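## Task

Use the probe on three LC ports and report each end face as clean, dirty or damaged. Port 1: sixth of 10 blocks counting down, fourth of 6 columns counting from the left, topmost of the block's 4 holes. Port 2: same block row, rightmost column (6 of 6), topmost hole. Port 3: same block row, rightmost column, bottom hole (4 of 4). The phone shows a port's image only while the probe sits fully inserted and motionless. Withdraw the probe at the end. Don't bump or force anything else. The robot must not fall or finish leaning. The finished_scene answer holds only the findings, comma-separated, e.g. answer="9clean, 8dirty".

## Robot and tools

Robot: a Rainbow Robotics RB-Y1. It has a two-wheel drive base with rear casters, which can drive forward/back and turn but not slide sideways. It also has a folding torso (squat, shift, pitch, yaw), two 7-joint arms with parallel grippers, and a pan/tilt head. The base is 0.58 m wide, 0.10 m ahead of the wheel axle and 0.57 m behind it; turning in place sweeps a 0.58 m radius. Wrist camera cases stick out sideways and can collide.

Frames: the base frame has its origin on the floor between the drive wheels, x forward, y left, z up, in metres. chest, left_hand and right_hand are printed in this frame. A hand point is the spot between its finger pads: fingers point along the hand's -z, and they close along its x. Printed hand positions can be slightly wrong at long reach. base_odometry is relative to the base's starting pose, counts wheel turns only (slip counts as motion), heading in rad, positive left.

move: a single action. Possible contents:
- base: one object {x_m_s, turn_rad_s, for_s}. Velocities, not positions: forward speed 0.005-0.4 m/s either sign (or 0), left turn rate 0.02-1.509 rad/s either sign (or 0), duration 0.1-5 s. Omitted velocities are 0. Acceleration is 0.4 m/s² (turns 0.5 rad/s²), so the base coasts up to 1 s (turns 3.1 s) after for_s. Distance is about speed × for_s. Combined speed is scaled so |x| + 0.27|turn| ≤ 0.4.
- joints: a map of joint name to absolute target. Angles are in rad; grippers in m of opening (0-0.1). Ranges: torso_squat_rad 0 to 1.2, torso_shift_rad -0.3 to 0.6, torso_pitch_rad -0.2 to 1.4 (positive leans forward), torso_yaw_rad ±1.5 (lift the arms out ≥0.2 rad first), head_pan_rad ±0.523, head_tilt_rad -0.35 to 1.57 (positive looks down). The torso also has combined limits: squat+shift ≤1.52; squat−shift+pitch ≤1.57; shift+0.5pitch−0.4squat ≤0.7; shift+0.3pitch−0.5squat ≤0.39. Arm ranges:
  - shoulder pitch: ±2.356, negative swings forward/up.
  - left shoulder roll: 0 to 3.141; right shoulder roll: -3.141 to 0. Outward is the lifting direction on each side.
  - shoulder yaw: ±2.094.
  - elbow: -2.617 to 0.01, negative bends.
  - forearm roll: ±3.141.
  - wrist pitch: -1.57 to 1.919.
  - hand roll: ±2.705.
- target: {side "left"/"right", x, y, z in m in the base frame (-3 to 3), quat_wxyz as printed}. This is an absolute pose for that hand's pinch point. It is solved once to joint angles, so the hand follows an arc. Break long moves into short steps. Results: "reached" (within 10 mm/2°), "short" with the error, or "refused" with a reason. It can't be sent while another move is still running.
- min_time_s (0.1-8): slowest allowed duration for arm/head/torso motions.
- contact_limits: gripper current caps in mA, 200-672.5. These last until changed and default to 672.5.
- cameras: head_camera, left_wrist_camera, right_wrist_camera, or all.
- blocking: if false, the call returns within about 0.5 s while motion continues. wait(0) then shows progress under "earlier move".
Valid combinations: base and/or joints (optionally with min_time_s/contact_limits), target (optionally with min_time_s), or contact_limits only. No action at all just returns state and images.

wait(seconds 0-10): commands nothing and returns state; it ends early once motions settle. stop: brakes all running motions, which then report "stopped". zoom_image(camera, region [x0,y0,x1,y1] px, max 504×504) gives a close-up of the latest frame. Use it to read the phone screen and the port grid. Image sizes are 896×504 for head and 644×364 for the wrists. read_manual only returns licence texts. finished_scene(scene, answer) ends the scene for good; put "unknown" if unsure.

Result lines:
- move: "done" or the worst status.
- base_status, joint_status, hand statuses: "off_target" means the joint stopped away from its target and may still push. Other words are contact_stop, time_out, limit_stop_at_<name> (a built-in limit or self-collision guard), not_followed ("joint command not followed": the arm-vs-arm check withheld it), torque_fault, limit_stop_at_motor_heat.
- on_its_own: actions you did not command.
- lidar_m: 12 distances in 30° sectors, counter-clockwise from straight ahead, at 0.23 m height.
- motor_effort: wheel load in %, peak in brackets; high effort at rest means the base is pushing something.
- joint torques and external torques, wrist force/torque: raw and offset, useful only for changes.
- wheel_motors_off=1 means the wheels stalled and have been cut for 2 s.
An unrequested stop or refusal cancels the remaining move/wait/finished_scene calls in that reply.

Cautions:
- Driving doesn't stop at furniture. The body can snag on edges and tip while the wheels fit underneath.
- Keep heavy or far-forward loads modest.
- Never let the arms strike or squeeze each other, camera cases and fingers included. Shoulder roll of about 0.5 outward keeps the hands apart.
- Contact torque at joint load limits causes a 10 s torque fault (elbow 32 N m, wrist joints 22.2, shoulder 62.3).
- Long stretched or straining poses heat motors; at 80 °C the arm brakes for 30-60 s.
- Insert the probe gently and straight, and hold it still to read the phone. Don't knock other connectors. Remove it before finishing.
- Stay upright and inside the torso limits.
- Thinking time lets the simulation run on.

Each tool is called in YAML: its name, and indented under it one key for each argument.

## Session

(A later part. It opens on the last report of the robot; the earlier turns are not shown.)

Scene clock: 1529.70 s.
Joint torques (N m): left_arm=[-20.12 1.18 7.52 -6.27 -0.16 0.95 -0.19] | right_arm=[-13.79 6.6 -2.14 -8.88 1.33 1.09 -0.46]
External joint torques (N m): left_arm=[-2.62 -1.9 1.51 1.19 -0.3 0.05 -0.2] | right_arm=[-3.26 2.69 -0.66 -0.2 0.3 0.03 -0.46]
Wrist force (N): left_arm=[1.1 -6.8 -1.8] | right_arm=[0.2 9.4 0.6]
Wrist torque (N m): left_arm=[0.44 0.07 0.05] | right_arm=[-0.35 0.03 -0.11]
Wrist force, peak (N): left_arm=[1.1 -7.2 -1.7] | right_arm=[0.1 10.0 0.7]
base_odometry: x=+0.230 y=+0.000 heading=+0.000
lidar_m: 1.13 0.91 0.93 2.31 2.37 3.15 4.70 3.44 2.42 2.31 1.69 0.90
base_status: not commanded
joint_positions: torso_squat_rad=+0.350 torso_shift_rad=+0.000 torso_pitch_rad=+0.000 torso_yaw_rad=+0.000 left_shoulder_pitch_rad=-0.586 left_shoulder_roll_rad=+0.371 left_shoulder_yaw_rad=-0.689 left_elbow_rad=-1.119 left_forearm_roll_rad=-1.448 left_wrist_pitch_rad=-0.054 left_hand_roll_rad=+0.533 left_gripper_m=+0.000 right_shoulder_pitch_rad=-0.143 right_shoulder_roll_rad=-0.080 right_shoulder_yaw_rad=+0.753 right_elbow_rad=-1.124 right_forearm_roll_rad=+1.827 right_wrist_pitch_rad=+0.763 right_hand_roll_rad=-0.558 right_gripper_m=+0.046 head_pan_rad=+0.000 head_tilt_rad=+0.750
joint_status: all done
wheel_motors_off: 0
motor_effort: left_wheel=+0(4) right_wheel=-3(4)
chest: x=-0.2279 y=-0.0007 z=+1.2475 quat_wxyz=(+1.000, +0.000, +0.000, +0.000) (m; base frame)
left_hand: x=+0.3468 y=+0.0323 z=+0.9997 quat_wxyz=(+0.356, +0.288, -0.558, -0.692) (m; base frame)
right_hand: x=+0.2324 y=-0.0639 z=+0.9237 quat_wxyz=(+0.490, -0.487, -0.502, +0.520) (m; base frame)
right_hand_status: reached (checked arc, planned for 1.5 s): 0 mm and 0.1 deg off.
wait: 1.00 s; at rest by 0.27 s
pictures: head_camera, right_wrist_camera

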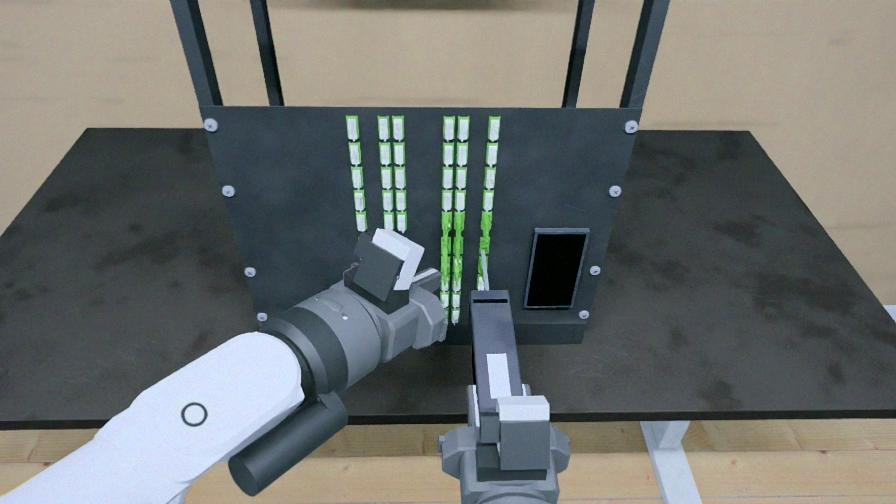

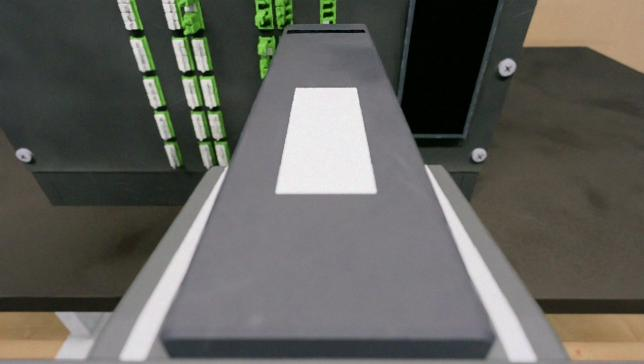

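move:
  target: {"side":"right","x":0.2334,"y":-0.0637,"z":0.9240,"quat_wxyz":[0.48963,-0.48705,-0.50273,0.51991]}
  min_time_s: 1.5
  cameras: []

wait:
  seconds: 1
  cameras: ["head_camera", "right_wrist_camera"]

zoom_image:
  camera: "right_wrist_camera"
  region: [388, 0, 498, 100]

Scene clock: 1537.07 s.
Joint torques (N m): left_arm=[-20.2 1.1 7.18 -6.57 -0.1 0.94 -0.36] | right_arm=[-13.86 6.19 -2.39 -8.96 1.26 1.1 -0.43]
External joint torques (N m): left_arm=[-2.7 -1.98 1.16 0.89 -0.24 0.05 -0.37] | right_arm=[-3.3 2.28 -0.91 -0.28 0.23 0.04 -0.42]
Wrist force (N): left_arm=[1.0 -7.0 -1.7] | right_arm=[0.3 8.6 1.1]
Wrist torque (N m): left_arm=[0.48 0.06 0.06] | right_arm=[-0.36 0.04 -0.11]
Wrist force, peak (N): left_arm=[1.0 -7.2 -1.9] | right_arm=[-0.2 10.1 0.5]
move: done
base_odometry: x=+0.230 y=+0.000 heading=+0.000
lidar_m: 1.13 0.91 0.94 2.31 2.38 3.16 4.70 3.43 2.43 2.31 1.69 0.91
base_status: not commanded
joint_positions: torso_squat_rad=+0.350 torso_shift_rad=+0.000 torso_pitch_rad=+0.000 torso_yaw_rad=+0.000 left_shoulder_pitch_rad=-0.586 left_shoulder_roll_rad=+0.371 left_shoulder_yaw_rad=-0.689 left_elbow_rad=-1.119 left_forearm_roll_rad=-1.448 left_wrist_pitch_rad=-0.054 left_hand_roll_rad=+0.533 left_gripper_m=+0.000 right_shoulder_pitch_rad=-0.146 right_shoulder_roll_rad=-0.080 right_shoulder_yaw_rad=+0.752 right_elbow_rad=-1.121 right_forearm_roll_rad=+1.827 right_wrist_pitch_rad=+0.763 right_hand_roll_rad=-0.559 right_gripper_m=+0.046 head_pan_rad=+0.000 head_tilt_rad=+0.750
joint_status: all done
wheel_motors_off: 0
motor_effort: left_wheel=+1(3) right_wheel=-3(3)
chest: x=-0.2279 y=-0.0007 z=+1.2475 quat_wxyz=(+1.000, +0.000, +0.000, +0.000) (m; base frame)
left_hand: x=+0.3468 y=+0.0323 z=+0.9997 quat_wxyz=(+0.356, +0.288, -0.558, -0.692) (m; base frame)
right_hand: x=+0.2331 y=-0.0639 z=+0.9236 quat_wxyz=(+0.490, -0.487, -0.502, +0.520) (m; base frame)
right_hand_status: reached (checked arc, planned for 1.5 s): 0 mm and 0.1 deg off.
pictures: none
No camera images: "cameras" was empty.

Scene clock: 1538.07 s.
Joint torques (N m): left_arm=[-19.91 1.74 7.29 -6.35 -0.11 1.13 -0.19] | right_arm=[-13.9 6.36 -2.16 -8.91 1.26 1.11 -0.5]
External joint torques (N m): left_arm=[-2.41 -1.33 1.28 1.11 -0.24 0.23 -0.2] | right_arm=[-3.34 2.45 -0.67 -0.23 0.24 0.05 -0.49]
Wrist force (N): left_arm=[1.2 -7.0 -1.8] | right_arm=[0.0 9.5 1.1]
Wrist torque (N m): left_arm=[0.45 0.08 0.05] | right_arm=[-0.36 0.01 -0.09]
Wrist force, peak (N): left_arm=[1.3 -7.1 -1.8] | right_arm=[0.0 9.8 1.1]
base_odometry: x=+0.230 y=+0.000 heading=+0.000
lidar_m: 1.12 0.91 0.94 2.31 2.38 3.15 4.71 3.44 2.43 2.31 1.69 0.91
base_status: not commanded
joint_positions: torso_squat_rad=+0.350 torso_shift_rad=+0.000 torso_pitch_rad=+0.000 torso_yaw_rad=+0.000 left_shoulder_pitch_rad=-0.586 left_shoulder_roll_rad=+0.371 left_shoulder_yaw_rad=-0.689 left_elbow_rad=-1.119 left_forearm_roll_rad=-1.448 left_wrist_pitch_rad=-0.054 left_hand_roll_rad=+0.533 left_gripper_m=+0.000 right_shoulder_pitch_rad=-0.146 right_shoulder_roll_rad=-0.080 right_shoulder_yaw_rad=+0.752 right_elbow_rad=-1.121 right_forearm_roll_rad=+1.827 right_wrist_pitch_rad=+0.763 right_hand_roll_rad=-0.559 right_gripper_m=+0.046 head_pan_rad=+0.000 head_tilt_rad=+0.750
joint_status: all done
wheel_motors_off: 0
motor_effort: left_wheel=+1(3) right_wheel=-3(3)
chest: x=-0.2279 y=-0.0007 z=+1.2475 quat_wxyz=(+1.000, +0.000, +0.000, +0.000) (m; base frame)
left_hand: x=+0.3468 y=+0.0323 z=+0.9997 quat_wxyz=(+0.356, +0.288, -0.558, -0.692) (m; base frame)
right_hand: x=+0.2331 y=-0.0639 z=+0.9236 quat_wxyz=(+0.490, -0.487, -0.502, +0.520) (m; base frame)
right_hand_status: reached (checked arc, planned for 1.5 s): 0 mm and 0.1 deg off.
wait: 1.00 s; at rest by 0.27 s
pictures: head_camera, right_wrist_camera

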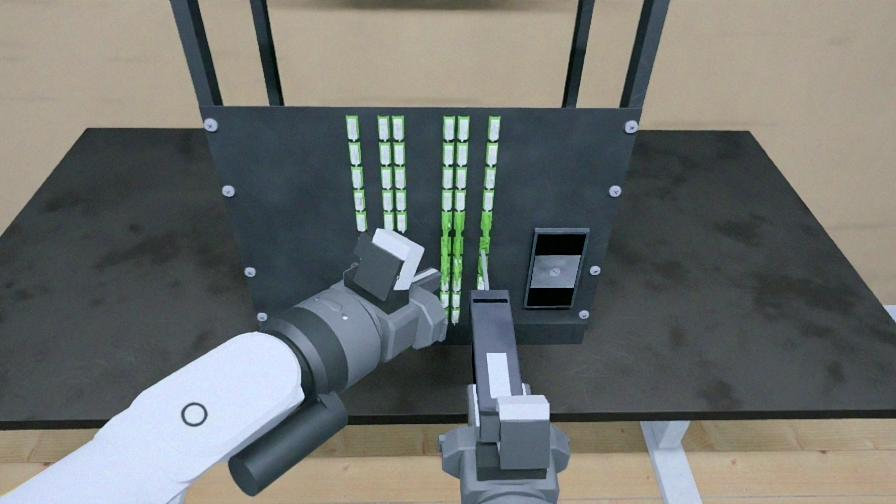

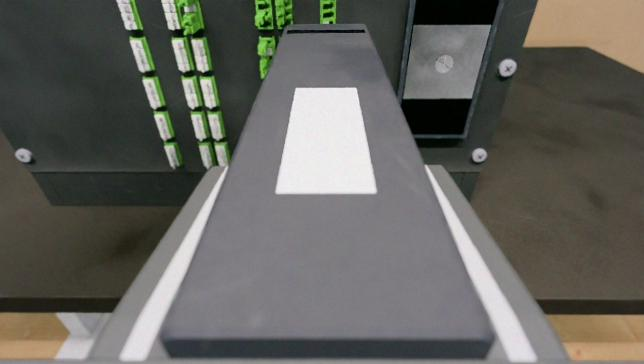

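Scaled by 4.582 from the camera's 644x364 image, which has a finer 828x468 frame.

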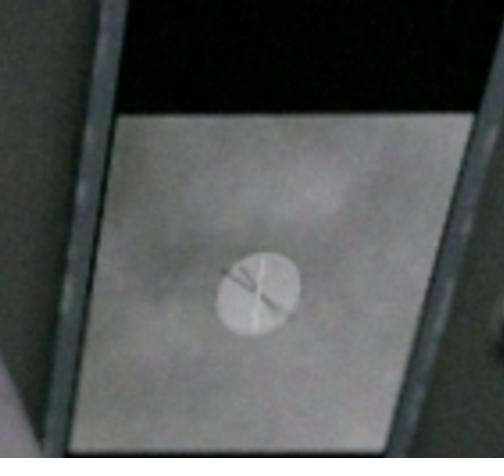

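Port 3 shows straight lines/cracks across the fiber. Zoom in closer.

zoom_image:
  camera: "right_wrist_camera"
  region: [430, 50, 458, 78]

zoom_image:
  camera: "right_wrist_camera"
  region: [402, 20, 494, 102]

zoom_image:
  camera: "head_camera"
  region: [536, 256, 572, 286]

Scaled by 18.000 from the camera's 644x364 image, which has a finer 828x468 frame.

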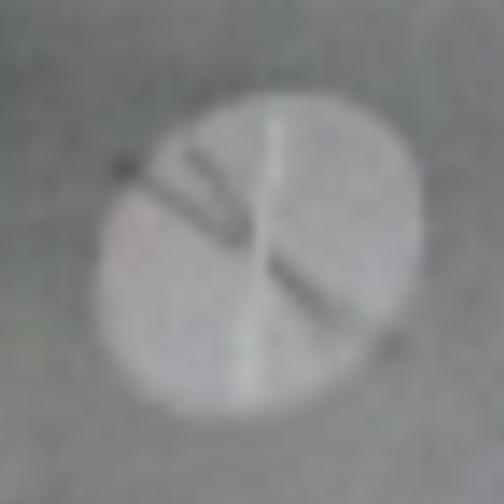

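Scaled by 5.478 from the camera's 644x364 image, which has a finer 828x468 frame.

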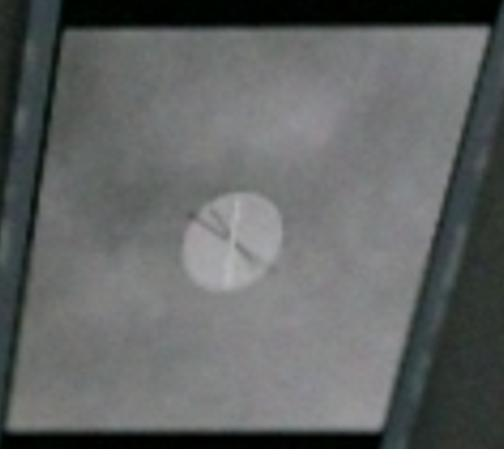

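Scaled by 14.000.

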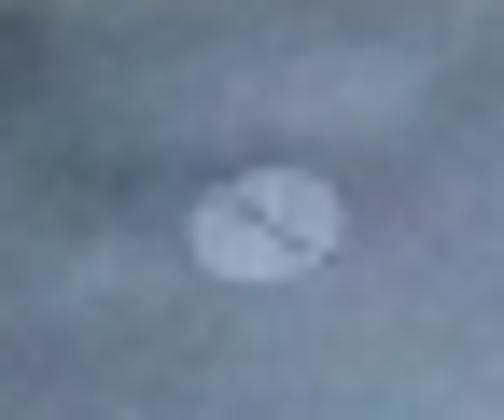

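move:
  target: {"side":"right","x":0.2300,"y":-0.0640,"z":0.9238,"quat_wxyz":[0.48963,-0.48705,-0.50273,0.51991]}
  min_time_s: 1.5
  cameras: []

move:
  target: {"side":"right","x":0.2260,"y":-0.0641,"z":0.9238,"quat_wxyz":[0.48963,-0.48705,-0.50273,0.51991]}
  min_time_s: 1.5
  cameras: []

move:
  target: {"side":"right","x":0.2220,"y":-0.0642,"z":0.9238,"quat_wxyz":[0.48963,-0.48705,-0.50273,0.51991]}
  min_time_s: 1.5
  cameras: []

move:
  target: {"side":"right","x":0.2180,"y":-0.0643,"z":0.9238,"quat_wxyz":[0.48963,-0.48705,-0.50273,0.51991]}
  min_time_s: 1.5
  cameras: ["left_wrist_camera"]

Scene clock: 1554.20 s.
Joint torques (N m): left_arm=[-20.13 1.2 7.53 -6.47 -0.19 0.98 -0.34] | right_arm=[-10.77 2.69 -0.05 -11.26 1.91 1.71 0.35]
External joint torques (N m): left_arm=[-2.63 -1.88 1.51 0.99 -0.33 0.09 -0.35] | right_arm=[-0.4 -1.24 1.4 -2.57 0.88 0.65 0.36]
Wrist force (N): left_arm=[1.1 -7.1 -1.7] | right_arm=[0.4 8.6 0.4]
Wrist torque (N m): left_arm=[0.48 0.08 0.06] | right_arm=[-0.22 -0.03 -0.10]
Wrist force, peak (N): left_arm=[1.2 -7.2 -1.6] | right_arm=[-0.1 10.4 -0.3]
move: done
base_odometry: x=+0.230 y=+0.000 heading=+0.000
lidar_m: 1.12 0.91 0.94 2.31 2.38 3.15 4.70 3.44 2.44 2.31 1.69 0.91
base_status: not commanded
joint_positions: torso_squat_rad=+0.350 torso_shift_rad=+0.000 torso_pitch_rad=+0.000 torso_yaw_rad=+0.000 left_shoulder_pitch_rad=-0.586 left_shoulder_roll_rad=+0.371 left_shoulder_yaw_rad=-0.689 left_elbow_rad=-1.119 left_forearm_roll_rad=-1.448 left_wrist_pitch_rad=-0.054 left_hand_roll_rad=+0.533 left_gripper_m=+0.000 right_shoulder_pitch_rad=-0.135 right_shoulder_roll_rad=-0.082 right_shoulder_yaw_rad=+0.755 right_elbow_rad=-1.133 right_forearm_roll_rad=+1.828 right_wrist_pitch_rad=+0.765 right_hand_roll_rad=-0.555 right_gripper_m=+0.046 head_pan_rad=+0.000 head_tilt_rad=+0.750
joint_status: all done
wheel_motors_off: 0
motor_effort: left_wheel=+1(4) right_wheel=-3(3)
chest: x=-0.2279 y=-0.0007 z=+1.2475 quat_wxyz=(+1.000, +0.000, +0.000, +0.000) (m; base frame)
left_hand: x=+0.3468 y=+0.0323 z=+0.9997 quat_wxyz=(+0.356, +0.288, -0.558, -0.692) (m; base frame)
right_hand: x=+0.2300 y=-0.0640 z=+0.9236 quat_wxyz=(+0.490, -0.487, -0.503, +0.520) (m; base frame)
right_hand_status: reached (checked arc, planned for 1.5 s): 0 mm and 0.0 deg off.
pictures: none
No camera images: "cameras" was empty.

Scene clock: 1556.03 s.
Joint torques (N m): left_arm=[-20.21 1.49 7.32 -6.57 -0.12 1.03 -0.15] | right_arm=[-10.68 3.13 0.1 -11.29 1.89 1.86 0.33]
External joint torques (N m): left_arm=[-2.71 -1.58 1.3 0.89 -0.26 0.14 -0.16] | right_arm=[-0.55 -0.83 1.52 -2.57 0.84 0.81 0.34]
Wrist force (N): left_arm=[1.1 -7.0 -1.6] | right_arm=[0.5 9.3 0.1]
Wrist torque (N m): left_arm=[0.47 0.06 0.06] | right_arm=[-0.20 -0.03 -0.12]
Wrist force, peak (N): left_arm=[1.1 -7.2 -1.8] | right_arm=[0.2 10.8 -0.4]
move: done
base_odometry: x=+0.230 y=+0.000 heading=+0.000
lidar_m: 1.12 0.91 0.94 2.31 2.38 3.16 4.70 3.44 2.43 2.31 1.69 0.91
base_status: not commanded
joint_positions: torso_squat_rad=+0.350 torso_shift_rad=+0.000 torso_pitch_rad=+0.000 torso_yaw_rad=+0.000 left_shoulder_pitch_rad=-0.586 left_shoulder_roll_rad=+0.371 left_shoulder_yaw_rad=-0.689 left_elbow_rad=-1.119 left_forearm_roll_rad=-1.448 left_wrist_pitch_rad=-0.054 left_hand_roll_rad=+0.533 left_gripper_m=+0.000 right_shoulder_pitch_rad=-0.121 right_shoulder_roll_rad=-0.086 right_shoulder_yaw_rad=+0.759 right_elbow_rad=-1.149 right_forearm_roll_rad=+1.829 right_wrist_pitch_rad=+0.767 right_hand_roll_rad=-0.549 right_gripper_m=+0.046 head_pan_rad=+0.000 head_tilt_rad=+0.750
joint_status: all done
wheel_motors_off: 0
motor_effort: left_wheel=+0(4) right_wheel=-3(4)
chest: x=-0.2279 y=-0.0007 z=+1.2475 quat_wxyz=(+1.000, +0.000, +0.000, +0.000) (m; base frame)
left_hand: x=+0.3468 y=+0.0323 z=+0.9997 quat_wxyz=(+0.356, +0.288, -0.558, -0.692) (m; base frame)
right_hand: x=+0.2261 y=-0.0641 z=+0.9236 quat_wxyz=(+0.490, -0.487, -0.503, +0.520) (m; base frame)
right_hand_status: reached (checked arc, planned for 1.5 s): 0 mm and 0.0 deg off.
pictures: none
No camera images: "cameras" was empty.

Scene clock: 1557.87 s.
Joint torques (N m): left_arm=[-20.12 1.15 7.56 -6.32 -0.19 0.98 -0.16] | right_arm=[-10.08 3.22 0.18 -11.58 1.83 1.9 0.28]
External joint torques (N m): left_arm=[-2.62 -1.92 1.55 1.14 -0.33 0.08 -0.18] | right_arm=[-0.18 -0.77 1.55 -2.84 0.78 0.86 0.28]
Wrist force (N): left_arm=[1.2 -7.1 -1.7] | right_arm=[0.3 10.2 0.0]
Wrist torque (N m): left_arm=[0.48 0.07 0.05] | right_arm=[-0.16 -0.05 -0.10]
Wrist force, peak (N): left_arm=[1.1 -7.2 -1.8] | right_arm=[0.3 10.6 -0.2]
move: done
base_odometry: x=+0.230 y=+0.000 heading=+0.000
lidar_m: 1.13 0.91 0.94 2.31 2.38 3.15 4.70 3.45 2.42 2.31 1.69 0.90
base_status: not commanded
joint_positions: torso_squat_rad=+0.350 torso_shift_rad=+0.000 torso_pitch_rad=+0.000 torso_yaw_rad=+0.000 left_shoulder_pitch_rad=-0.586 left_shoulder_roll_rad=+0.371 left_shoulder_yaw_rad=-0.689 left_elbow_rad=-1.119 left_forearm_roll_rad=-1.448 left_wrist_pitch_rad=-0.054 left_hand_roll_rad=+0.533 left_gripper_m=+0.000 right_shoulder_pitch_rad=-0.107 right_shoulder_roll_rad=-0.090 right_shoulder_yaw_rad=+0.763 right_elbow_rad=-1.165 right_forearm_roll_rad=+1.831 right_wrist_pitch_rad=+0.768 right_hand_roll_rad=-0.543 right_gripper_m=+0.046 head_pan_rad=+0.000 head_tilt_rad=+0.750
joint_status: all done
wheel_motors_off: 0
motor_effort: left_wheel=+2(3) right_wheel=-3(3)
chest: x=-0.2279 y=-0.0007 z=+1.2475 quat_wxyz=(+1.000, +0.000, +0.000, +0.000) (m; base frame)
left_hand: x=+0.3468 y=+0.0323 z=+0.9997 quat_wxyz=(+0.356, +0.288, -0.558, -0.692) (m; base frame)
right_hand: x=+0.2221 y=-0.0642 z=+0.9236 quat_wxyz=(+0.490, -0.487, -0.503, +0.520) (m; base frame)
right_hand_status: reached (checked arc, planned for 1.5 s): 0 mm and 0.0 deg off.
pictures: none
No camera images: "cameras" was empty.

Scene clock: 1559.70 s.
Joint torques (N m): left_arm=[-19.75 1.49 7.27 -6.43 -0.2 1.02 -0.21] | right_arm=[-10.38 3.19 0.28 -11.35 1.83 1.57 0.35]
External joint torques (N m): left_arm=[-2.25 -1.59 1.26 1.03 -0.34 0.12 -0.22] | right_arm=[-0.73 -0.81 1.61 -2.59 0.78 0.54 0.36]
Wrist force (N): left_arm=[1.1 -7.0 -1.8] | right_arm=[0.4 9.5 0.2]
Wrist torque (N m): left_arm=[0.46 0.07 0.06] | right_arm=[-0.25 0.04 -0.10]
Wrist force, peak (N): left_arm=[1.0 -7.3 -1.8] | right_arm=[0.4 10.4 0.0]
move: done
base_odometry: x=+0.230 y=+0.000 heading=+0.000
lidar_m: 1.13 0.91 0.93 2.31 2.37 3.15 4.70 3.44 2.43 2.32 1.69 0.91
base_status: not commanded
joint_positions: torso_squat_rad=+0.350 torso_shift_rad=+0.000 torso_pitch_rad=+0.000 torso_yaw_rad=+0.000 left_shoulder_pitch_rad=-0.586 left_shoulder_roll_rad=+0.371 left_shoulder_yaw_rad=-0.689 left_elbow_rad=-1.119 left_forearm_roll_rad=-1.448 left_wrist_pitch_rad=-0.054 left_hand_roll_rad=+0.533 left_gripper_m=+0.000 right_shoulder_pitch_rad=-0.094 right_shoulder_roll_rad=-0.093 right_shoulder_yaw_rad=+0.767 right_elbow_rad=-1.180 right_forearm_roll_rad=+1.833 right_wrist_pitch_rad=+0.770 right_hand_roll_rad=-0.537 right_gripper_m=+0.046 head_pan_rad=+0.000 head_tilt_rad=+0.750
joint_status: all done
wheel_motors_off: 0
motor_effort: left_wheel=-1(4) right_wheel=-3(3)
chest: x=-0.2279 y=-0.0007 z=+1.2475 quat_wxyz=(+1.000, +0.000, +0.000, +0.000) (m; base frame)
left_hand: x=+0.3468 y=+0.0323 z=+0.9997 quat_wxyz=(+0.356, +0.288, -0.558, -0.692) (m; base frame)
right_hand: x=+0.2181 y=-0.0643 z=+0.9236 quat_wxyz=(+0.490, -0.487, -0.503, +0.520) (m; base frame)
right_hand_status: reached (checked arc, planned for 1.5 s): 0 mm and 0.0 deg off.
pictures: left_wrist_camera

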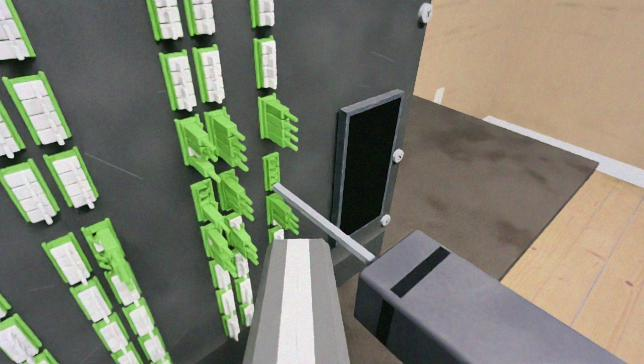

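move:
  target: {"side":"right","x":0.2000,"y":-0.0645,"z":0.9240,"quat_wxyz":[0.48963,-0.48705,-0.50273,0.51991]}
  min_time_s: 1.5
  cameras: []

move:
  target: {"side":"right","x":0.1720,"y":-0.0650,"z":0.9250,"quat_wxyz":[0.48963,-0.48705,-0.50273,0.51991]}
  min_time_s: 2
  cameras: []

move:
  target: {"side":"left","x":0.347,"y":0.082,"z":1.0,"quat_wxyz":[0.3511,0.2872,-0.5652,-0.6892]}
  min_time_s: 3
  cameras: ["left_wrist_camera","head_camera","right_wrist_camera"]

Scene clock: 1577.03 s.
Joint torques (N m): left_arm=[-20.22 1.19 7.29 -6.44 -0.22 1.02 -0.31] | right_arm=[-9.11 3.74 0.79 -11.43 1.81 1.66 0.3]
External joint torques (N m): left_arm=[-2.72 -1.88 1.27 1.02 -0.36 0.12 -0.32] | right_arm=[-0.52 -0.34 1.93 -2.59 0.72 0.67 0.3]
Wrist force (N): left_arm=[1.1 -6.9 -1.8] | right_arm=[0.1 9.6 0.2]
Wrist torque (N m): left_arm=[0.46 0.08 0.06] | right_arm=[-0.28 0.00 -0.09]
Wrist force, peak (N): left_arm=[1.2 -7.2 -1.9] | right_arm=[0.2 9.8 0.6]
move: done
base_odometry: x=+0.230 y=+0.000 heading=+0.000
lidar_m: 1.13 0.92 0.94 2.31 2.37 3.16 4.71 3.44 2.43 2.31 1.69 0.91
base_status: not commanded
joint_positions: torso_squat_rad=+0.350 torso_shift_rad=+0.000 torso_pitch_rad=+0.000 torso_yaw_rad=+0.000 left_shoulder_pitch_rad=-0.586 left_shoulder_roll_rad=+0.371 left_shoulder_yaw_rad=-0.689 left_elbow_rad=-1.119 left_forearm_roll_rad=-1.448 left_wrist_pitch_rad=-0.054 left_hand_roll_rad=+0.533 left_gripper_m=+0.000 right_shoulder_pitch_rad=-0.035 right_shoulder_roll_rad=-0.109 right_shoulder_yaw_rad=+0.787 right_elbow_rad=-1.245 right_forearm_roll_rad=+1.841 right_wrist_pitch_rad=+0.782 right_hand_roll_rad=-0.514 right_gripper_m=+0.046 head_pan_rad=+0.000 head_tilt_rad=+0.750
joint_status: all done
wheel_motors_off: 0
motor_effort: left_wheel=+1(3) right_wheel=-3(3)
chest: x=-0.2279 y=-0.0007 z=+1.2475 quat_wxyz=(+1.000, +0.000, +0.000, +0.000) (m; base frame)
left_hand: x=+0.3468 y=+0.0323 z=+0.9997 quat_wxyz=(+0.356, +0.288, -0.558, -0.692) (m; base frame)
right_hand: x=+0.2000 y=-0.0645 z=+0.9238 quat_wxyz=(+0.490, -0.487, -0.503, +0.520) (m; base frame)
right_hand_status: reached (checked arc, planned for 1.5 s): 0 mm and 0.0 deg off.
pictures: none
No camera images: "cameras" was empty.

Scene clock: 1579.37 s.
Joint torques (N m): left_arm=[-20.12 1.33 7.14 -6.46 -0.16 1.02 -0.18] | right_arm=[-7.32 3.37 1.12 -11.38 1.99 1.49 0.28]
External joint torques (N m): left_arm=[-2.62 -1.75 1.13 1 -0.29 0.13 -0.19] | right_arm=[-0.34 -0.69 1.92 -2.48 0.85 0.55 0.28]
Wrist force (N): left_arm=[1.0 -7.0 -1.7] | right_arm=[0.3 9.7 0.3]
Wrist torque (N m): left_arm=[0.47 0.06 0.06] | right_arm=[-0.29 0.03 -0.07]
Wrist force, peak (N): left_arm=[1.1 -7.2 -1.8] | right_arm=[0.7 9.9 0.1]
move: done
base_odometry: x=+0.230 y=+0.000 heading=+0.000
lidar_m: 1.13 0.91 0.94 2.31 2.37 3.15 4.70 3.45 2.43 2.31 1.69 0.90
base_status: not commanded
joint_positions: torso_squat_rad=+0.350 torso_shift_rad=+0.000 torso_pitch_rad=+0.000 torso_yaw_rad=+0.000 left_shoulder_pitch_rad=-0.586 left_shoulder_roll_rad=+0.371 left_shoulder_yaw_rad=-0.689 left_elbow_rad=-1.119 left_forearm_roll_rad=-1.448 left_wrist_pitch_rad=-0.054 left_hand_roll_rad=+0.533 left_gripper_m=+0.000 right_shoulder_pitch_rad=+0.051 right_shoulder_roll_rad=-0.135 right_shoulder_yaw_rad=+0.820 right_elbow_rad=-1.335 right_forearm_roll_rad=+1.858 right_wrist_pitch_rad=+0.803 right_hand_roll_rad=-0.487 right_gripper_m=+0.046 head_pan_rad=+0.000 head_tilt_rad=+0.750
joint_status: all done
wheel_motors_off: 0
motor_effort: left_wheel=+1(5) right_wheel=-3(4)
chest: x=-0.2279 y=-0.0007 z=+1.2475 quat_wxyz=(+1.000, +0.000, +0.000, +0.000) (m; base frame)
left_hand: x=+0.3468 y=+0.0323 z=+0.9997 quat_wxyz=(+0.356, +0.288, -0.558, -0.692) (m; base frame)
right_hand: x=+0.1720 y=-0.0650 z=+0.9248 quat_wxyz=(+0.490, -0.487, -0.503, +0.520) (m; base frame)
right_hand_status: reached (checked arc, planned for 2.0 s): 0 mm and 0.0 deg off.
pictures: none
No camera images: "cameras" was empty.

Scene clock: 1582.70 s.
Joint torques (N m): left_arm=[-17.58 5.41 6.2 -8.83 0.67 0.49 -0.3] | right_arm=[-7.27 3.36 0.85 -11.74 1.86 1.49 0.27]
External joint torques (N m): left_arm=[-0.73 1.4 0.93 -0.66 0.16 0.04 -0.31] | right_arm=[-0.3 -0.7 1.65 -2.84 0.72 0.55 0.27]
Wrist force (N): left_arm=[1.1 -7.3 -1.6] | right_arm=[0.5 9.5 0.4]
Wrist torque (N m): left_arm=[0.49 0.06 0.04] | right_arm=[-0.27 0.04 -0.08]
Wrist force, peak (N): left_arm=[1.1 -7.4 -1.5] | right_arm=[0.4 9.9 0.2]
move: done
base_odometry: x=+0.230 y=+0.000 heading=+0.000
lidar_m: 1.13 0.91 0.93 2.31 2.38 3.15 4.70 3.43 2.43 2.31 1.69 0.91
base_status: not commanded
joint_positions: torso_squat_rad=+0.350 torso_shift_rad=+0.000 torso_pitch_rad=+0.000 torso_yaw_rad=+0.000 left_shoulder_pitch_rad=-0.485 left_shoulder_roll_rad=+0.374 left_shoulder_yaw_rad=-0.461 left_elbow_rad=-1.139 left_forearm_roll_rad=-1.323 left_wrist_pitch_rad=-0.249 left_hand_roll_rad=+0.264 left_gripper_m=+0.000 right_shoulder_pitch_rad=+0.051 right_shoulder_roll_rad=-0.135 right_shoulder_yaw_rad=+0.820 right_elbow_rad=-1.335 right_forearm_roll_rad=+1.858 right_wrist_pitch_rad=+0.803 right_hand_roll_rad=-0.487 right_gripper_m=+0.046 head_pan_rad=+0.000 head_tilt_rad=+0.750
joint_status: all done
wheel_motors_off: 0
motor_effort: left_wheel=+0(3) right_wheel=-3(4)
chest: x=-0.2279 y=-0.0007 z=+1.2475 quat_wxyz=(+1.000, +0.000, +0.000, +0.000) (m; base frame)
left_hand: x=+0.3466 y=+0.0817 z=+0.9999 quat_wxyz=(+0.354, +0.287, -0.562, -0.690) (m; base frame)
left_hand_status: reached (checked arc, planned for 3.0 s): 1 mm and 0.5 deg off.
right_hand: x=+0.1720 y=-0.0650 z=+0.9248 quat_wxyz=(+0.490, -0.487, -0.503, +0.520) (m; base frame)
pictures: head_camera, left_wrist_camera, right_wrist_camera

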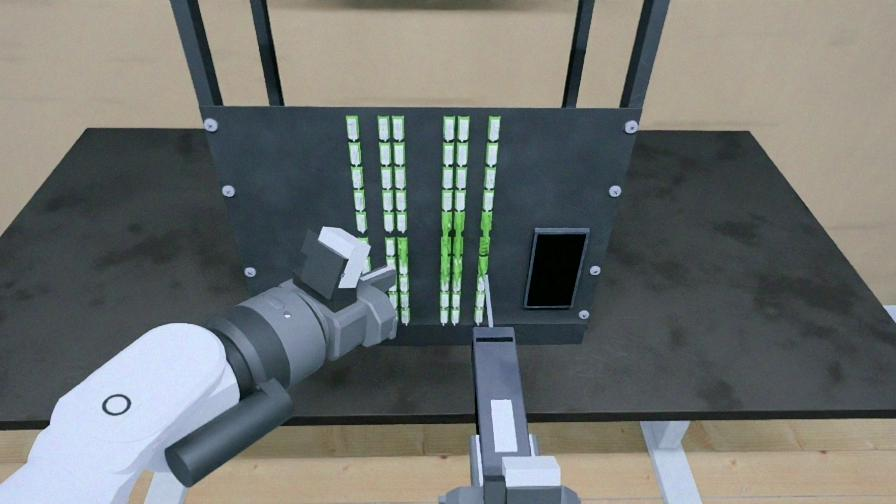

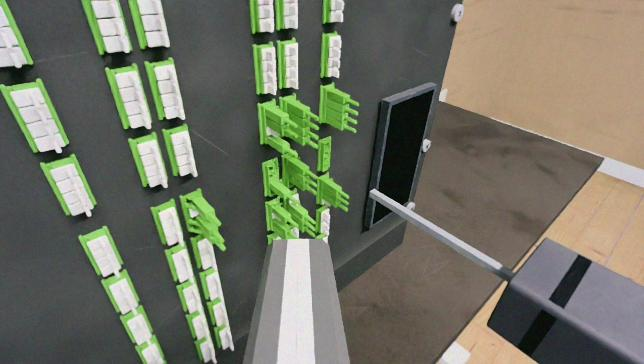

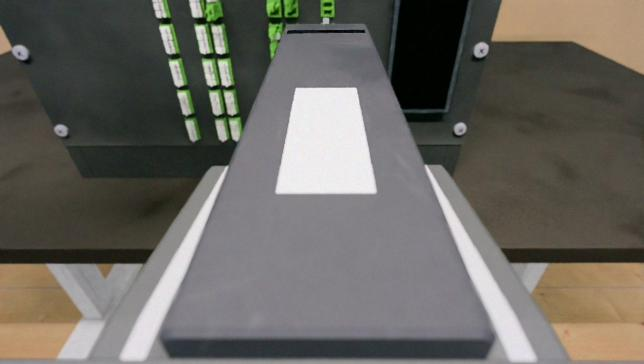

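zoom_image:
  camera: "left_wrist_camera"
  region: [250, 90, 360, 240]

zoom_image:
  camera: "left_wrist_camera"
  region: [256, 150, 290, 200]

Scaled by 3.360 from the camera's 644x364 image, which has a finer 828x468 frame.

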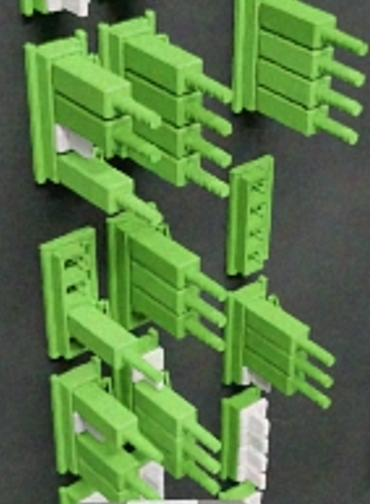

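Scaled by 10.080 from the camera's 644x364 image, which has a finer 828x468 frame.

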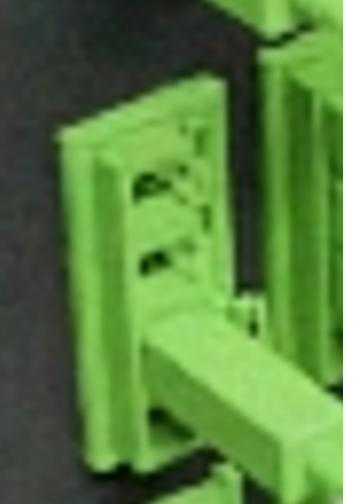

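move:
  target: {"side":"right","x":0.1660,"y":-0.0420,"z":0.9340,"quat_wxyz":[0.48963,-0.48705,-0.50273,0.51991]}
  min_time_s: 2
  cameras: []

move:
  target: {"side":"right","x":0.1660,"y":-0.0170,"z":0.9425,"quat_wxyz":[0.48963,-0.48705,-0.50273,0.51991]}
  min_time_s: 2
  cameras: ["left_wrist_camera","head_camera","right_wrist_camera"]

zoom_image:
  camera: "right_wrist_camera"
  region: [300, 0, 360, 40]

zoom_image:
  camera: "left_wrist_camera"
  region: [250, 90, 360, 240]

Scene clock: 1611.53 s.
Joint torques (N m): left_arm=[-17.86 5.26 6.27 -8.91 0.75 0.63 -0.16] | right_arm=[-6.94 7.86 1.31 -11.69 1.55 1.39 0.28]
External joint torques (N m): left_arm=[-1.01 1.26 1 -0.74 0.24 0.18 -0.17] | right_arm=[-0.3 2.52 1.56 -2.62 0.35 0.56 0.29]
Wrist force (N): left_arm=[1.1 -7.3 -1.4] | right_arm=[0.6 9.4 0.2]
Wrist torque (N m): left_arm=[0.49 0.05 0.05] | right_arm=[-0.24 0.05 -0.09]
Wrist force, peak (N): left_arm=[1.0 -7.5 -1.4] | right_arm=[0.1 9.8 0.4]
move: done
base_odometry: x=+0.230 y=+0.000 heading=+0.000
lidar_m: 1.13 0.91 0.94 2.31 2.38 3.15 4.71 3.45 2.43 2.31 1.70 0.90
base_status: not commanded
joint_positions: torso_squat_rad=+0.350 torso_shift_rad=+0.000 torso_pitch_rad=+0.000 torso_yaw_rad=+0.000 left_shoulder_pitch_rad=-0.485 left_shoulder_roll_rad=+0.374 left_shoulder_yaw_rad=-0.461 left_elbow_rad=-1.139 left_forearm_roll_rad=-1.323 left_wrist_pitch_rad=-0.249 left_hand_roll_rad=+0.264 left_gripper_m=+0.000 right_shoulder_pitch_rad=+0.067 right_shoulder_roll_rad=-0.084 right_shoulder_yaw_rad=+0.834 right_elbow_rad=-1.350 right_forearm_roll_rad=+1.857 right_wrist_pitch_rad=+0.810 right_hand_roll_rad=-0.422 right_gripper_m=+0.046 head_pan_rad=+0.000 head_tilt_rad=+0.750
joint_status: all done
wheel_motors_off: 0
motor_effort: left_wheel=-1(3) right_wheel=-3(3)
chest: x=-0.2279 y=-0.0007 z=+1.2475 quat_wxyz=(+1.000, +0.000, +0.000, +0.000) (m; base frame)
left_hand: x=+0.3466 y=+0.0817 z=+0.9999 quat_wxyz=(+0.354, +0.287, -0.562, -0.690) (m; base frame)
right_hand: x=+0.1660 y=-0.0423 z=+0.9337 quat_wxyz=(+0.490, -0.487, -0.502, +0.520) (m; base frame)
right_hand_status: reached (checked arc, planned for 2.0 s): 0 mm and 0.1 deg off.
pictures: none
No camera images: "cameras" was empty.

Scene clock: 1613.87 s.
Joint torques (N m): left_arm=[-17.76 5.44 6.52 -8.99 0.75 0.5 -0.21] | right_arm=[-9.34 9.43 2.01 -9.73 1.66 1.27 0.27]
External joint torques (N m): left_arm=[-0.91 1.43 1.25 -0.82 0.24 0.05 -0.22] | right_arm=[-2.64 2.66 1.74 -0.55 0.42 0.53 0.28]
Wrist force (N): left_arm=[1.0 -7.3 -1.4] | right_arm=[0.2 9.6 0.3]
Wrist torque (N m): left_arm=[0.49 0.04 0.05] | right_arm=[-0.28 0.04 -0.09]
Wrist force, peak (N): left_arm=[0.9 -7.4 -1.7] | right_arm=[0.2 9.9 0.4]
move: done
base_odometry: x=+0.230 y=+0.000 heading=+0.000
lidar_m: 1.13 0.91 0.94 2.31 2.37 3.16 4.71 3.44 2.43 2.31 1.69 0.90
base_status: not commanded
joint_positions: torso_squat_rad=+0.350 torso_shift_rad=+0.000 torso_pitch_rad=+0.000 torso_yaw_rad=+0.000 left_shoulder_pitch_rad=-0.485 left_shoulder_roll_rad=+0.374 left_shoulder_yaw_rad=-0.461 left_elbow_rad=-1.139 left_forearm_roll_rad=-1.323 left_wrist_pitch_rad=-0.249 left_hand_roll_rad=+0.264 left_gripper_m=+0.000 right_shoulder_pitch_rad=+0.061 right_shoulder_roll_rad=-0.019 right_shoulder_yaw_rad=+0.843 right_elbow_rad=-1.331 right_forearm_roll_rad=+1.857 right_wrist_pitch_rad=+0.819 right_hand_roll_rad=-0.370 right_gripper_m=+0.046 head_pan_rad=+0.000 head_tilt_rad=+0.750
joint_status: all done
wheel_motors_off: 0
motor_effort: left_wheel=+0(3) right_wheel=-3(3)
chest: x=-0.2279 y=-0.0007 z=+1.2475 quat_wxyz=(+1.000, +0.000, +0.000, +0.000) (m; base frame)
left_hand: x=+0.3466 y=+0.0817 z=+0.9999 quat_wxyz=(+0.354, +0.287, -0.562, -0.690) (m; base frame)
right_hand: x=+0.1659 y=-0.0174 z=+0.9422 quat_wxyz=(+0.490, -0.487, -0.502, +0.520) (m; base frame)
right_hand_status: reached (checked arc, planned for 2.0 s): 1 mm and 0.1 deg off.
pictures: head_camera, left_wrist_camera, right_wrist_camera

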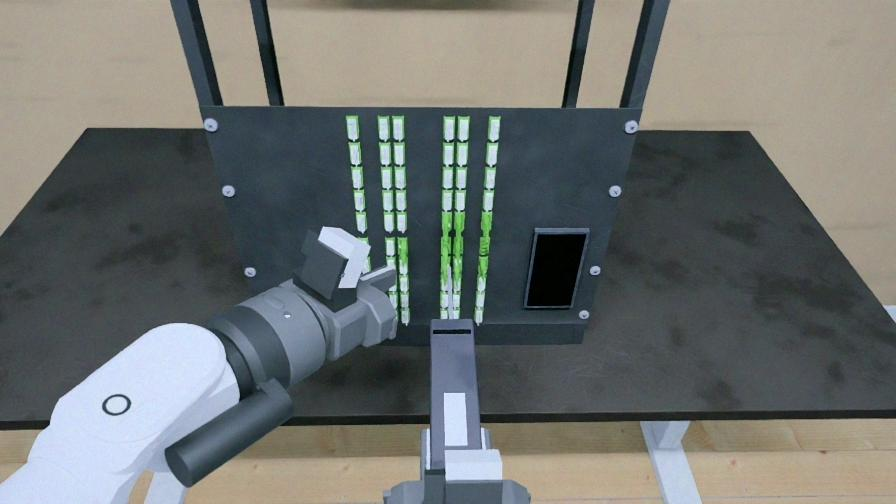

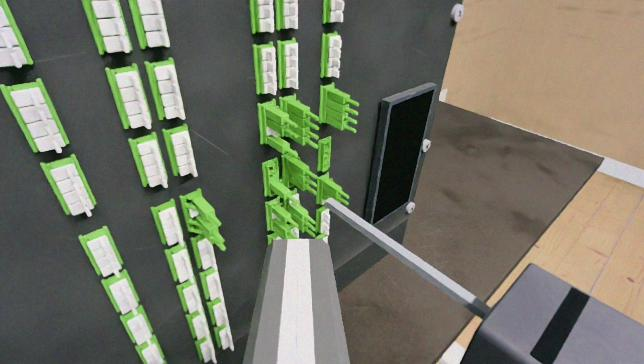

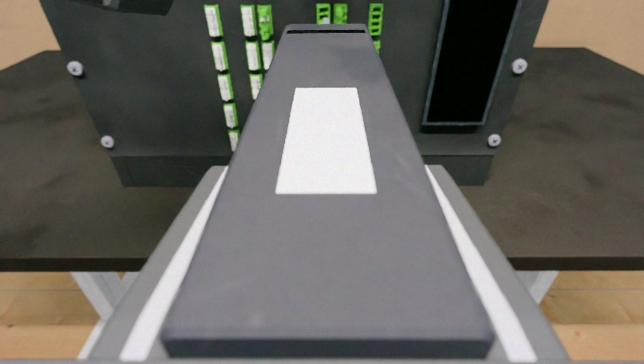

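Scaled by 8.400 from the camera's 644x364 image, which has a finer 828x468 frame.

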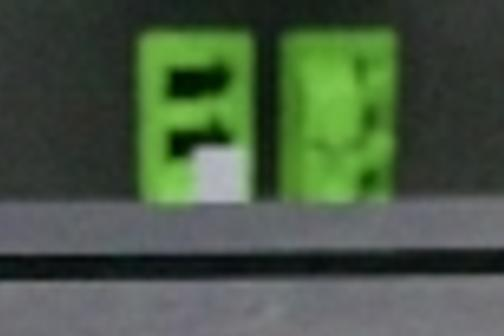

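Scaled by 3.360 from the camera's 644x364 image, which has a finer 828x468 frame.

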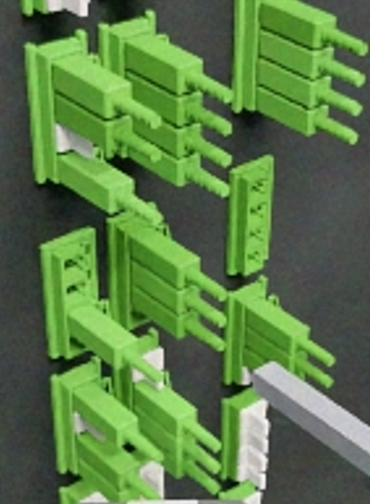

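move:
  target: {"side":"right","x":0.1780,"y":-0.0130,"z":0.9440,"quat_wxyz":[0.48963,-0.48705,-0.50273,0.51991]}
  min_time_s: 2
  cameras: ["left_wrist_camera","right_wrist_camera"]

zoom_image:
  camera: "right_wrist_camera"
  region: [300, 0, 345, 30]

zoom_image:
  camera: "left_wrist_camera"
  region: [250, 90, 360, 240]

Scene clock: 1646.07 s.
Joint torques (N m): left_arm=[-17.66 5.11 6.46 -8.87 0.76 0.55 -0.24] | right_arm=[-10.1 9.49 -0.34 -9.76 1.69 0.84 0.29]
External joint torques (N m): left_arm=[-0.8 1.1 1.19 -0.69 0.26 0.11 -0.26] | right_arm=[-2.75 2.49 -0.53 -0.55 0.45 0.11 0.3]
Wrist force (N): left_arm=[0.9 -7.1 -1.5] | right_arm=[0.4 9.8 0.5]
Wrist torque (N m): left_arm=[0.48 0.03 0.06] | right_arm=[-0.31 0.05 -0.09]
Wrist force, peak (N): left_arm=[1.0 -7.5 -1.5] | right_arm=[0.2 10.1 0.2]
move: done
base_odometry: x=+0.230 y=+0.000 heading=+0.000
lidar_m: 1.13 0.92 0.94 2.31 2.37 3.15 4.71 3.44 2.43 2.31 1.69 0.90
base_status: not commanded
joint_positions: torso_squat_rad=+0.350 torso_shift_rad=+0.000 torso_pitch_rad=+0.000 torso_yaw_rad=+0.000 left_shoulder_pitch_rad=-0.485 left_shoulder_roll_rad=+0.374 left_shoulder_yaw_rad=-0.461 left_elbow_rad=-1.139 left_forearm_roll_rad=-1.323 left_wrist_pitch_rad=-0.249 left_hand_roll_rad=+0.264 left_gripper_m=+0.000 right_shoulder_pitch_rad=+0.027 right_shoulder_roll_rad=-0.001 right_shoulder_yaw_rad=+0.828 right_elbow_rad=-1.301 right_forearm_roll_rad=+1.842 right_wrist_pitch_rad=+0.810 right_hand_roll_rad=-0.365 right_gripper_m=+0.046 head_pan_rad=+0.000 head_tilt_rad=+0.750
joint_status: all done
wheel_motors_off: 0
motor_effort: left_wheel=+0(4) right_wheel=-3(3)
chest: x=-0.2279 y=-0.0007 z=+1.2475 quat_wxyz=(+1.000, +0.000, +0.000, +0.000) (m; base frame)
left_hand: x=+0.3466 y=+0.0817 z=+0.9999 quat_wxyz=(+0.354, +0.287, -0.562, -0.690) (m; base frame)
right_hand: x=+0.1771 y=-0.0132 z=+0.9441 quat_wxyz=(+0.490, -0.487, -0.503, +0.520) (m; base frame)
right_hand_status: reached (checked arc, planned for 2.0 s): 1 mm and 0.1 deg off.
pictures: left_wrist_camera, right_wrist_camera

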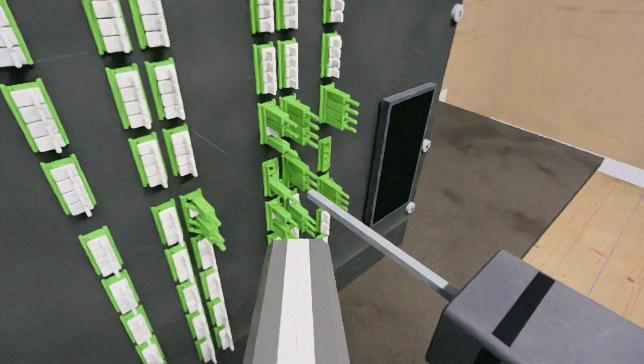

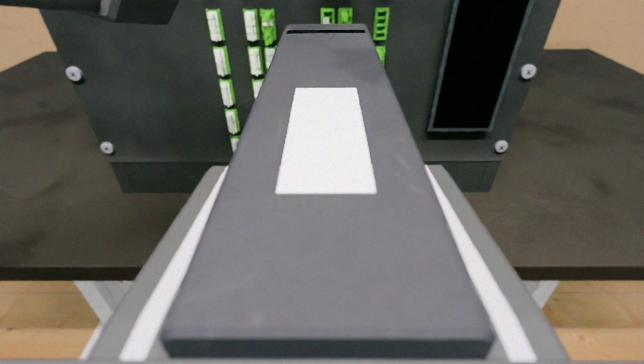

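Scaled by 11.200 from the camera's 644x364 image, which has a finer 828x468 frame.

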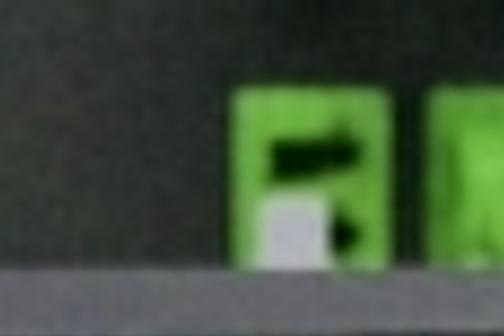

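Scaled by 3.360 from the camera's 644x364 image, which has a finer 828x468 frame.

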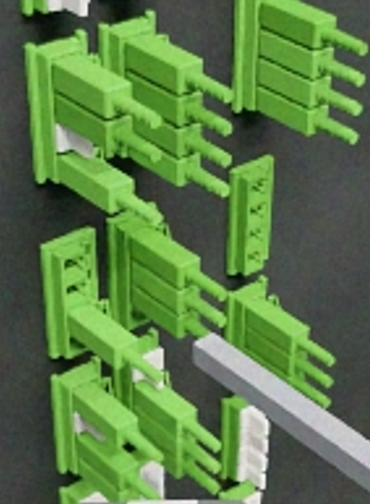

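move:
  target: {"side":"right","x":0.1950,"y":-0.0123,"z":0.9450,"quat_wxyz":[0.48963,-0.48705,-0.50273,0.51991]}
  min_time_s: 2
  cameras: ["left_wrist_camera","right_wrist_camera"]

zoom_image:
  camera: "right_wrist_camera"
  region: [312, 0, 342, 30]

zoom_image:
  camera: "left_wrist_camera"
  region: [250, 140, 320, 220]

Scene clock: 1671.07 s.
Joint torques (N m): left_arm=[-17.53 5.53 6.34 -9.06 0.73 0.43 -0.26] | right_arm=[-11.34 9.06 1.11 -9.69 1.72 1.27 -0.38]
External joint torques (N m): left_arm=[-0.68 1.52 1.08 -0.88 0.22 -0.01 -0.27] | right_arm=[-2.81 2.26 1.4 -0.53 0.47 0.54 -0.37]
Wrist force (N): left_arm=[1.1 -7.3 -1.6] | right_arm=[0.5 9.5 0.2]
Wrist torque (N m): left_arm=[0.49 0.05 0.06] | right_arm=[-0.25 0.05 -0.10]
Wrist force, peak (N): left_arm=[1.1 -7.4 -1.8] | right_arm=[0.1 10.0 0.3]
move: done
base_odometry: x=+0.230 y=+0.000 heading=+0.000
lidar_m: 1.12 0.91 0.94 2.31 2.38 3.16 4.71 3.44 2.43 2.31 1.69 0.91
base_status: not commanded
joint_positions: torso_squat_rad=+0.350 torso_shift_rad=+0.000 torso_pitch_rad=+0.000 torso_yaw_rad=+0.000 left_shoulder_pitch_rad=-0.485 left_shoulder_roll_rad=+0.374 left_shoulder_yaw_rad=-0.461 left_elbow_rad=-1.139 left_forearm_roll_rad=-1.323 left_wrist_pitch_rad=-0.249 left_hand_roll_rad=+0.264 left_gripper_m=+0.000 right_shoulder_pitch_rad=-0.048 right_shoulder_roll_rad=-0.001 right_shoulder_yaw_rad=+0.828 right_elbow_rad=-1.250 right_forearm_roll_rad=+1.788 right_wrist_pitch_rad=+0.821 right_hand_roll_rad=-0.368 right_gripper_m=+0.046 head_pan_rad=+0.000 head_tilt_rad=+0.750
joint_status: all done
wheel_motors_off: 0
motor_effort: left_wheel=+6(6) right_wheel=-3(3)
chest: x=-0.2279 y=-0.0007 z=+1.2475 quat_wxyz=(+1.000, +0.000, +0.000, +0.000) (m; base frame)
left_hand: x=+0.3466 y=+0.0817 z=+0.9999 quat_wxyz=(+0.354, +0.287, -0.562, -0.690) (m; base frame)
right_hand: x=+0.1949 y=-0.0127 z=+0.9447 quat_wxyz=(+0.490, -0.487, -0.502, +0.520) (m; base frame)
right_hand_status: reached (checked arc, planned for 2.0 s): 1 mm and 0.1 deg off.
pictures: left_wrist_camera, right_wrist_camera

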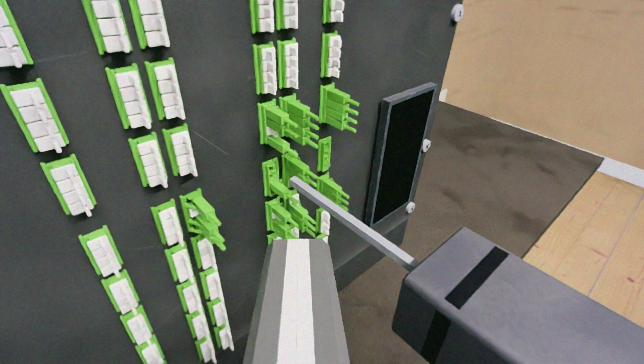

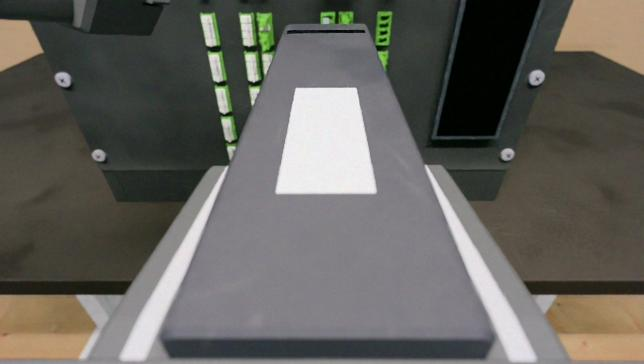

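Scaled by 16.800 from the camera's 644x364 image, which has a finer 828x468 frame.

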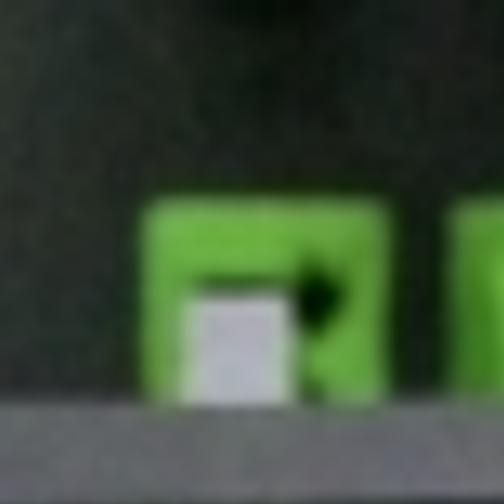

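Scaled by 6.300 from the camera's 644x364 image, which has a finer 828x468 frame.

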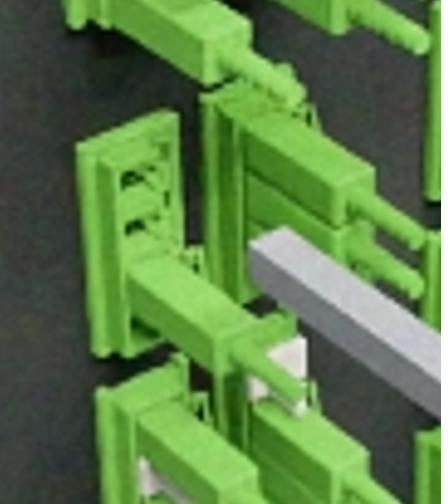

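move:
  target: {"side":"right","x":0.2080,"y":-0.0121,"z":0.9449,"quat_wxyz":[0.48963,-0.48705,-0.50273,0.51991]}
  min_time_s: 2
  cameras: ["left_wrist_camera","right_wrist_camera"]

zoom_image:
  camera: "right_wrist_camera"
  region: [312, 0, 342, 30]

zoom_image:
  camera: "left_wrist_camera"
  region: [250, 140, 320, 220]

Scene clock: 1683.87 s.
Joint torques (N m): left_arm=[-17.45 5.66 6.32 -8.93 0.7 0.62 -0.27] | right_arm=[-12.36 9.21 -1.32 -9.53 1.73 1.24 -0.44]
External joint torques (N m): left_arm=[-0.6 1.65 1.06 -0.76 0.2 0.17 -0.28] | right_arm=[-3.04 2.61 -0.71 -0.43 0.49 0.5 -0.44]
Wrist force (N): left_arm=[0.9 -7.3 -1.6] | right_arm=[0.3 9.7 0.3]
Wrist torque (N m): left_arm=[0.48 0.03 0.05] | right_arm=[-0.29 0.03 -0.10]
Wrist force, peak (N): left_arm=[1.0 -7.5 -1.6] | right_arm=[0.4 9.9 0.3]
move: done
base_odometry: x=+0.230 y=+0.000 heading=+0.000
lidar_m: 1.13 0.91 0.94 2.31 2.37 3.15 4.71 3.45 2.43 2.31 1.69 0.91
base_status: not commanded
joint_positions: torso_squat_rad=+0.350 torso_shift_rad=+0.000 torso_pitch_rad=+0.000 torso_yaw_rad=+0.000 left_shoulder_pitch_rad=-0.485 left_shoulder_roll_rad=+0.374 left_shoulder_yaw_rad=-0.461 left_elbow_rad=-1.139 left_forearm_roll_rad=-1.323 left_wrist_pitch_rad=-0.249 left_hand_roll_rad=+0.264 left_gripper_m=+0.000 right_shoulder_pitch_rad=-0.097 right_shoulder_roll_rad=-0.001 right_shoulder_yaw_rad=+0.826 right_elbow_rad=-1.213 right_forearm_roll_rad=+1.756 right_wrist_pitch_rad=+0.824 right_hand_roll_rad=-0.374 right_gripper_m=+0.046 head_pan_rad=+0.000 head_tilt_rad=+0.750
joint_status: all done
wheel_motors_off: 0
motor_effort: left_wheel=+0(3) right_wheel=-3(3)
chest: x=-0.2279 y=-0.0007 z=+1.2475 quat_wxyz=(+1.000, +0.000, +0.000, +0.000) (m; base frame)
left_hand: x=+0.3466 y=+0.0817 z=+0.9999 quat_wxyz=(+0.354, +0.287, -0.562, -0.690) (m; base frame)
right_hand: x=+0.2072 y=-0.0127 z=+0.9452 quat_wxyz=(+0.489, -0.487, -0.502, +0.521) (m; base frame)
right_hand_status: reached (checked arc, planned for 2.0 s): 1 mm and 0.1 deg off.
pictures: left_wrist_camera, right_wrist_camera

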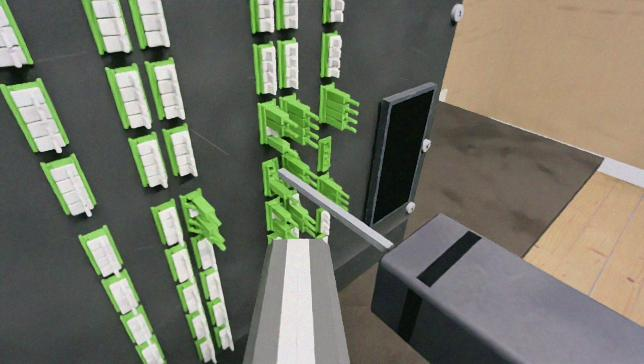

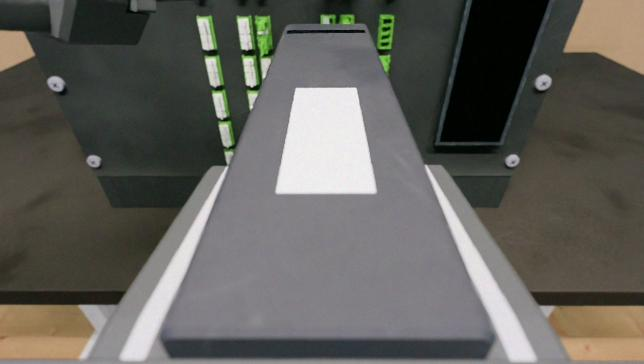

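Scaled by 16.800 from the camera's 644x364 image, which has a finer 828x468 frame.

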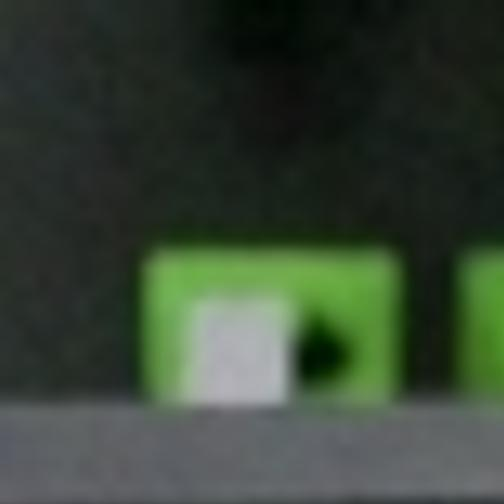

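Scaled by 6.300 from the camera's 644x364 image, which has a finer 828x468 frame.

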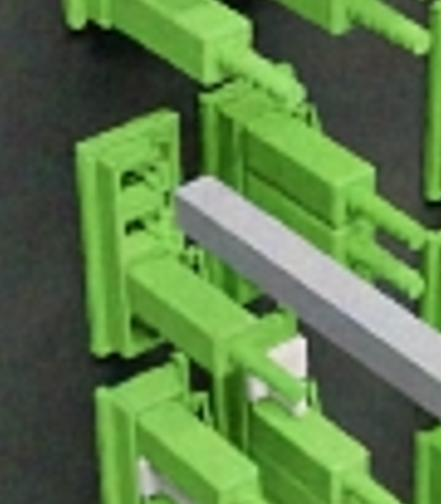

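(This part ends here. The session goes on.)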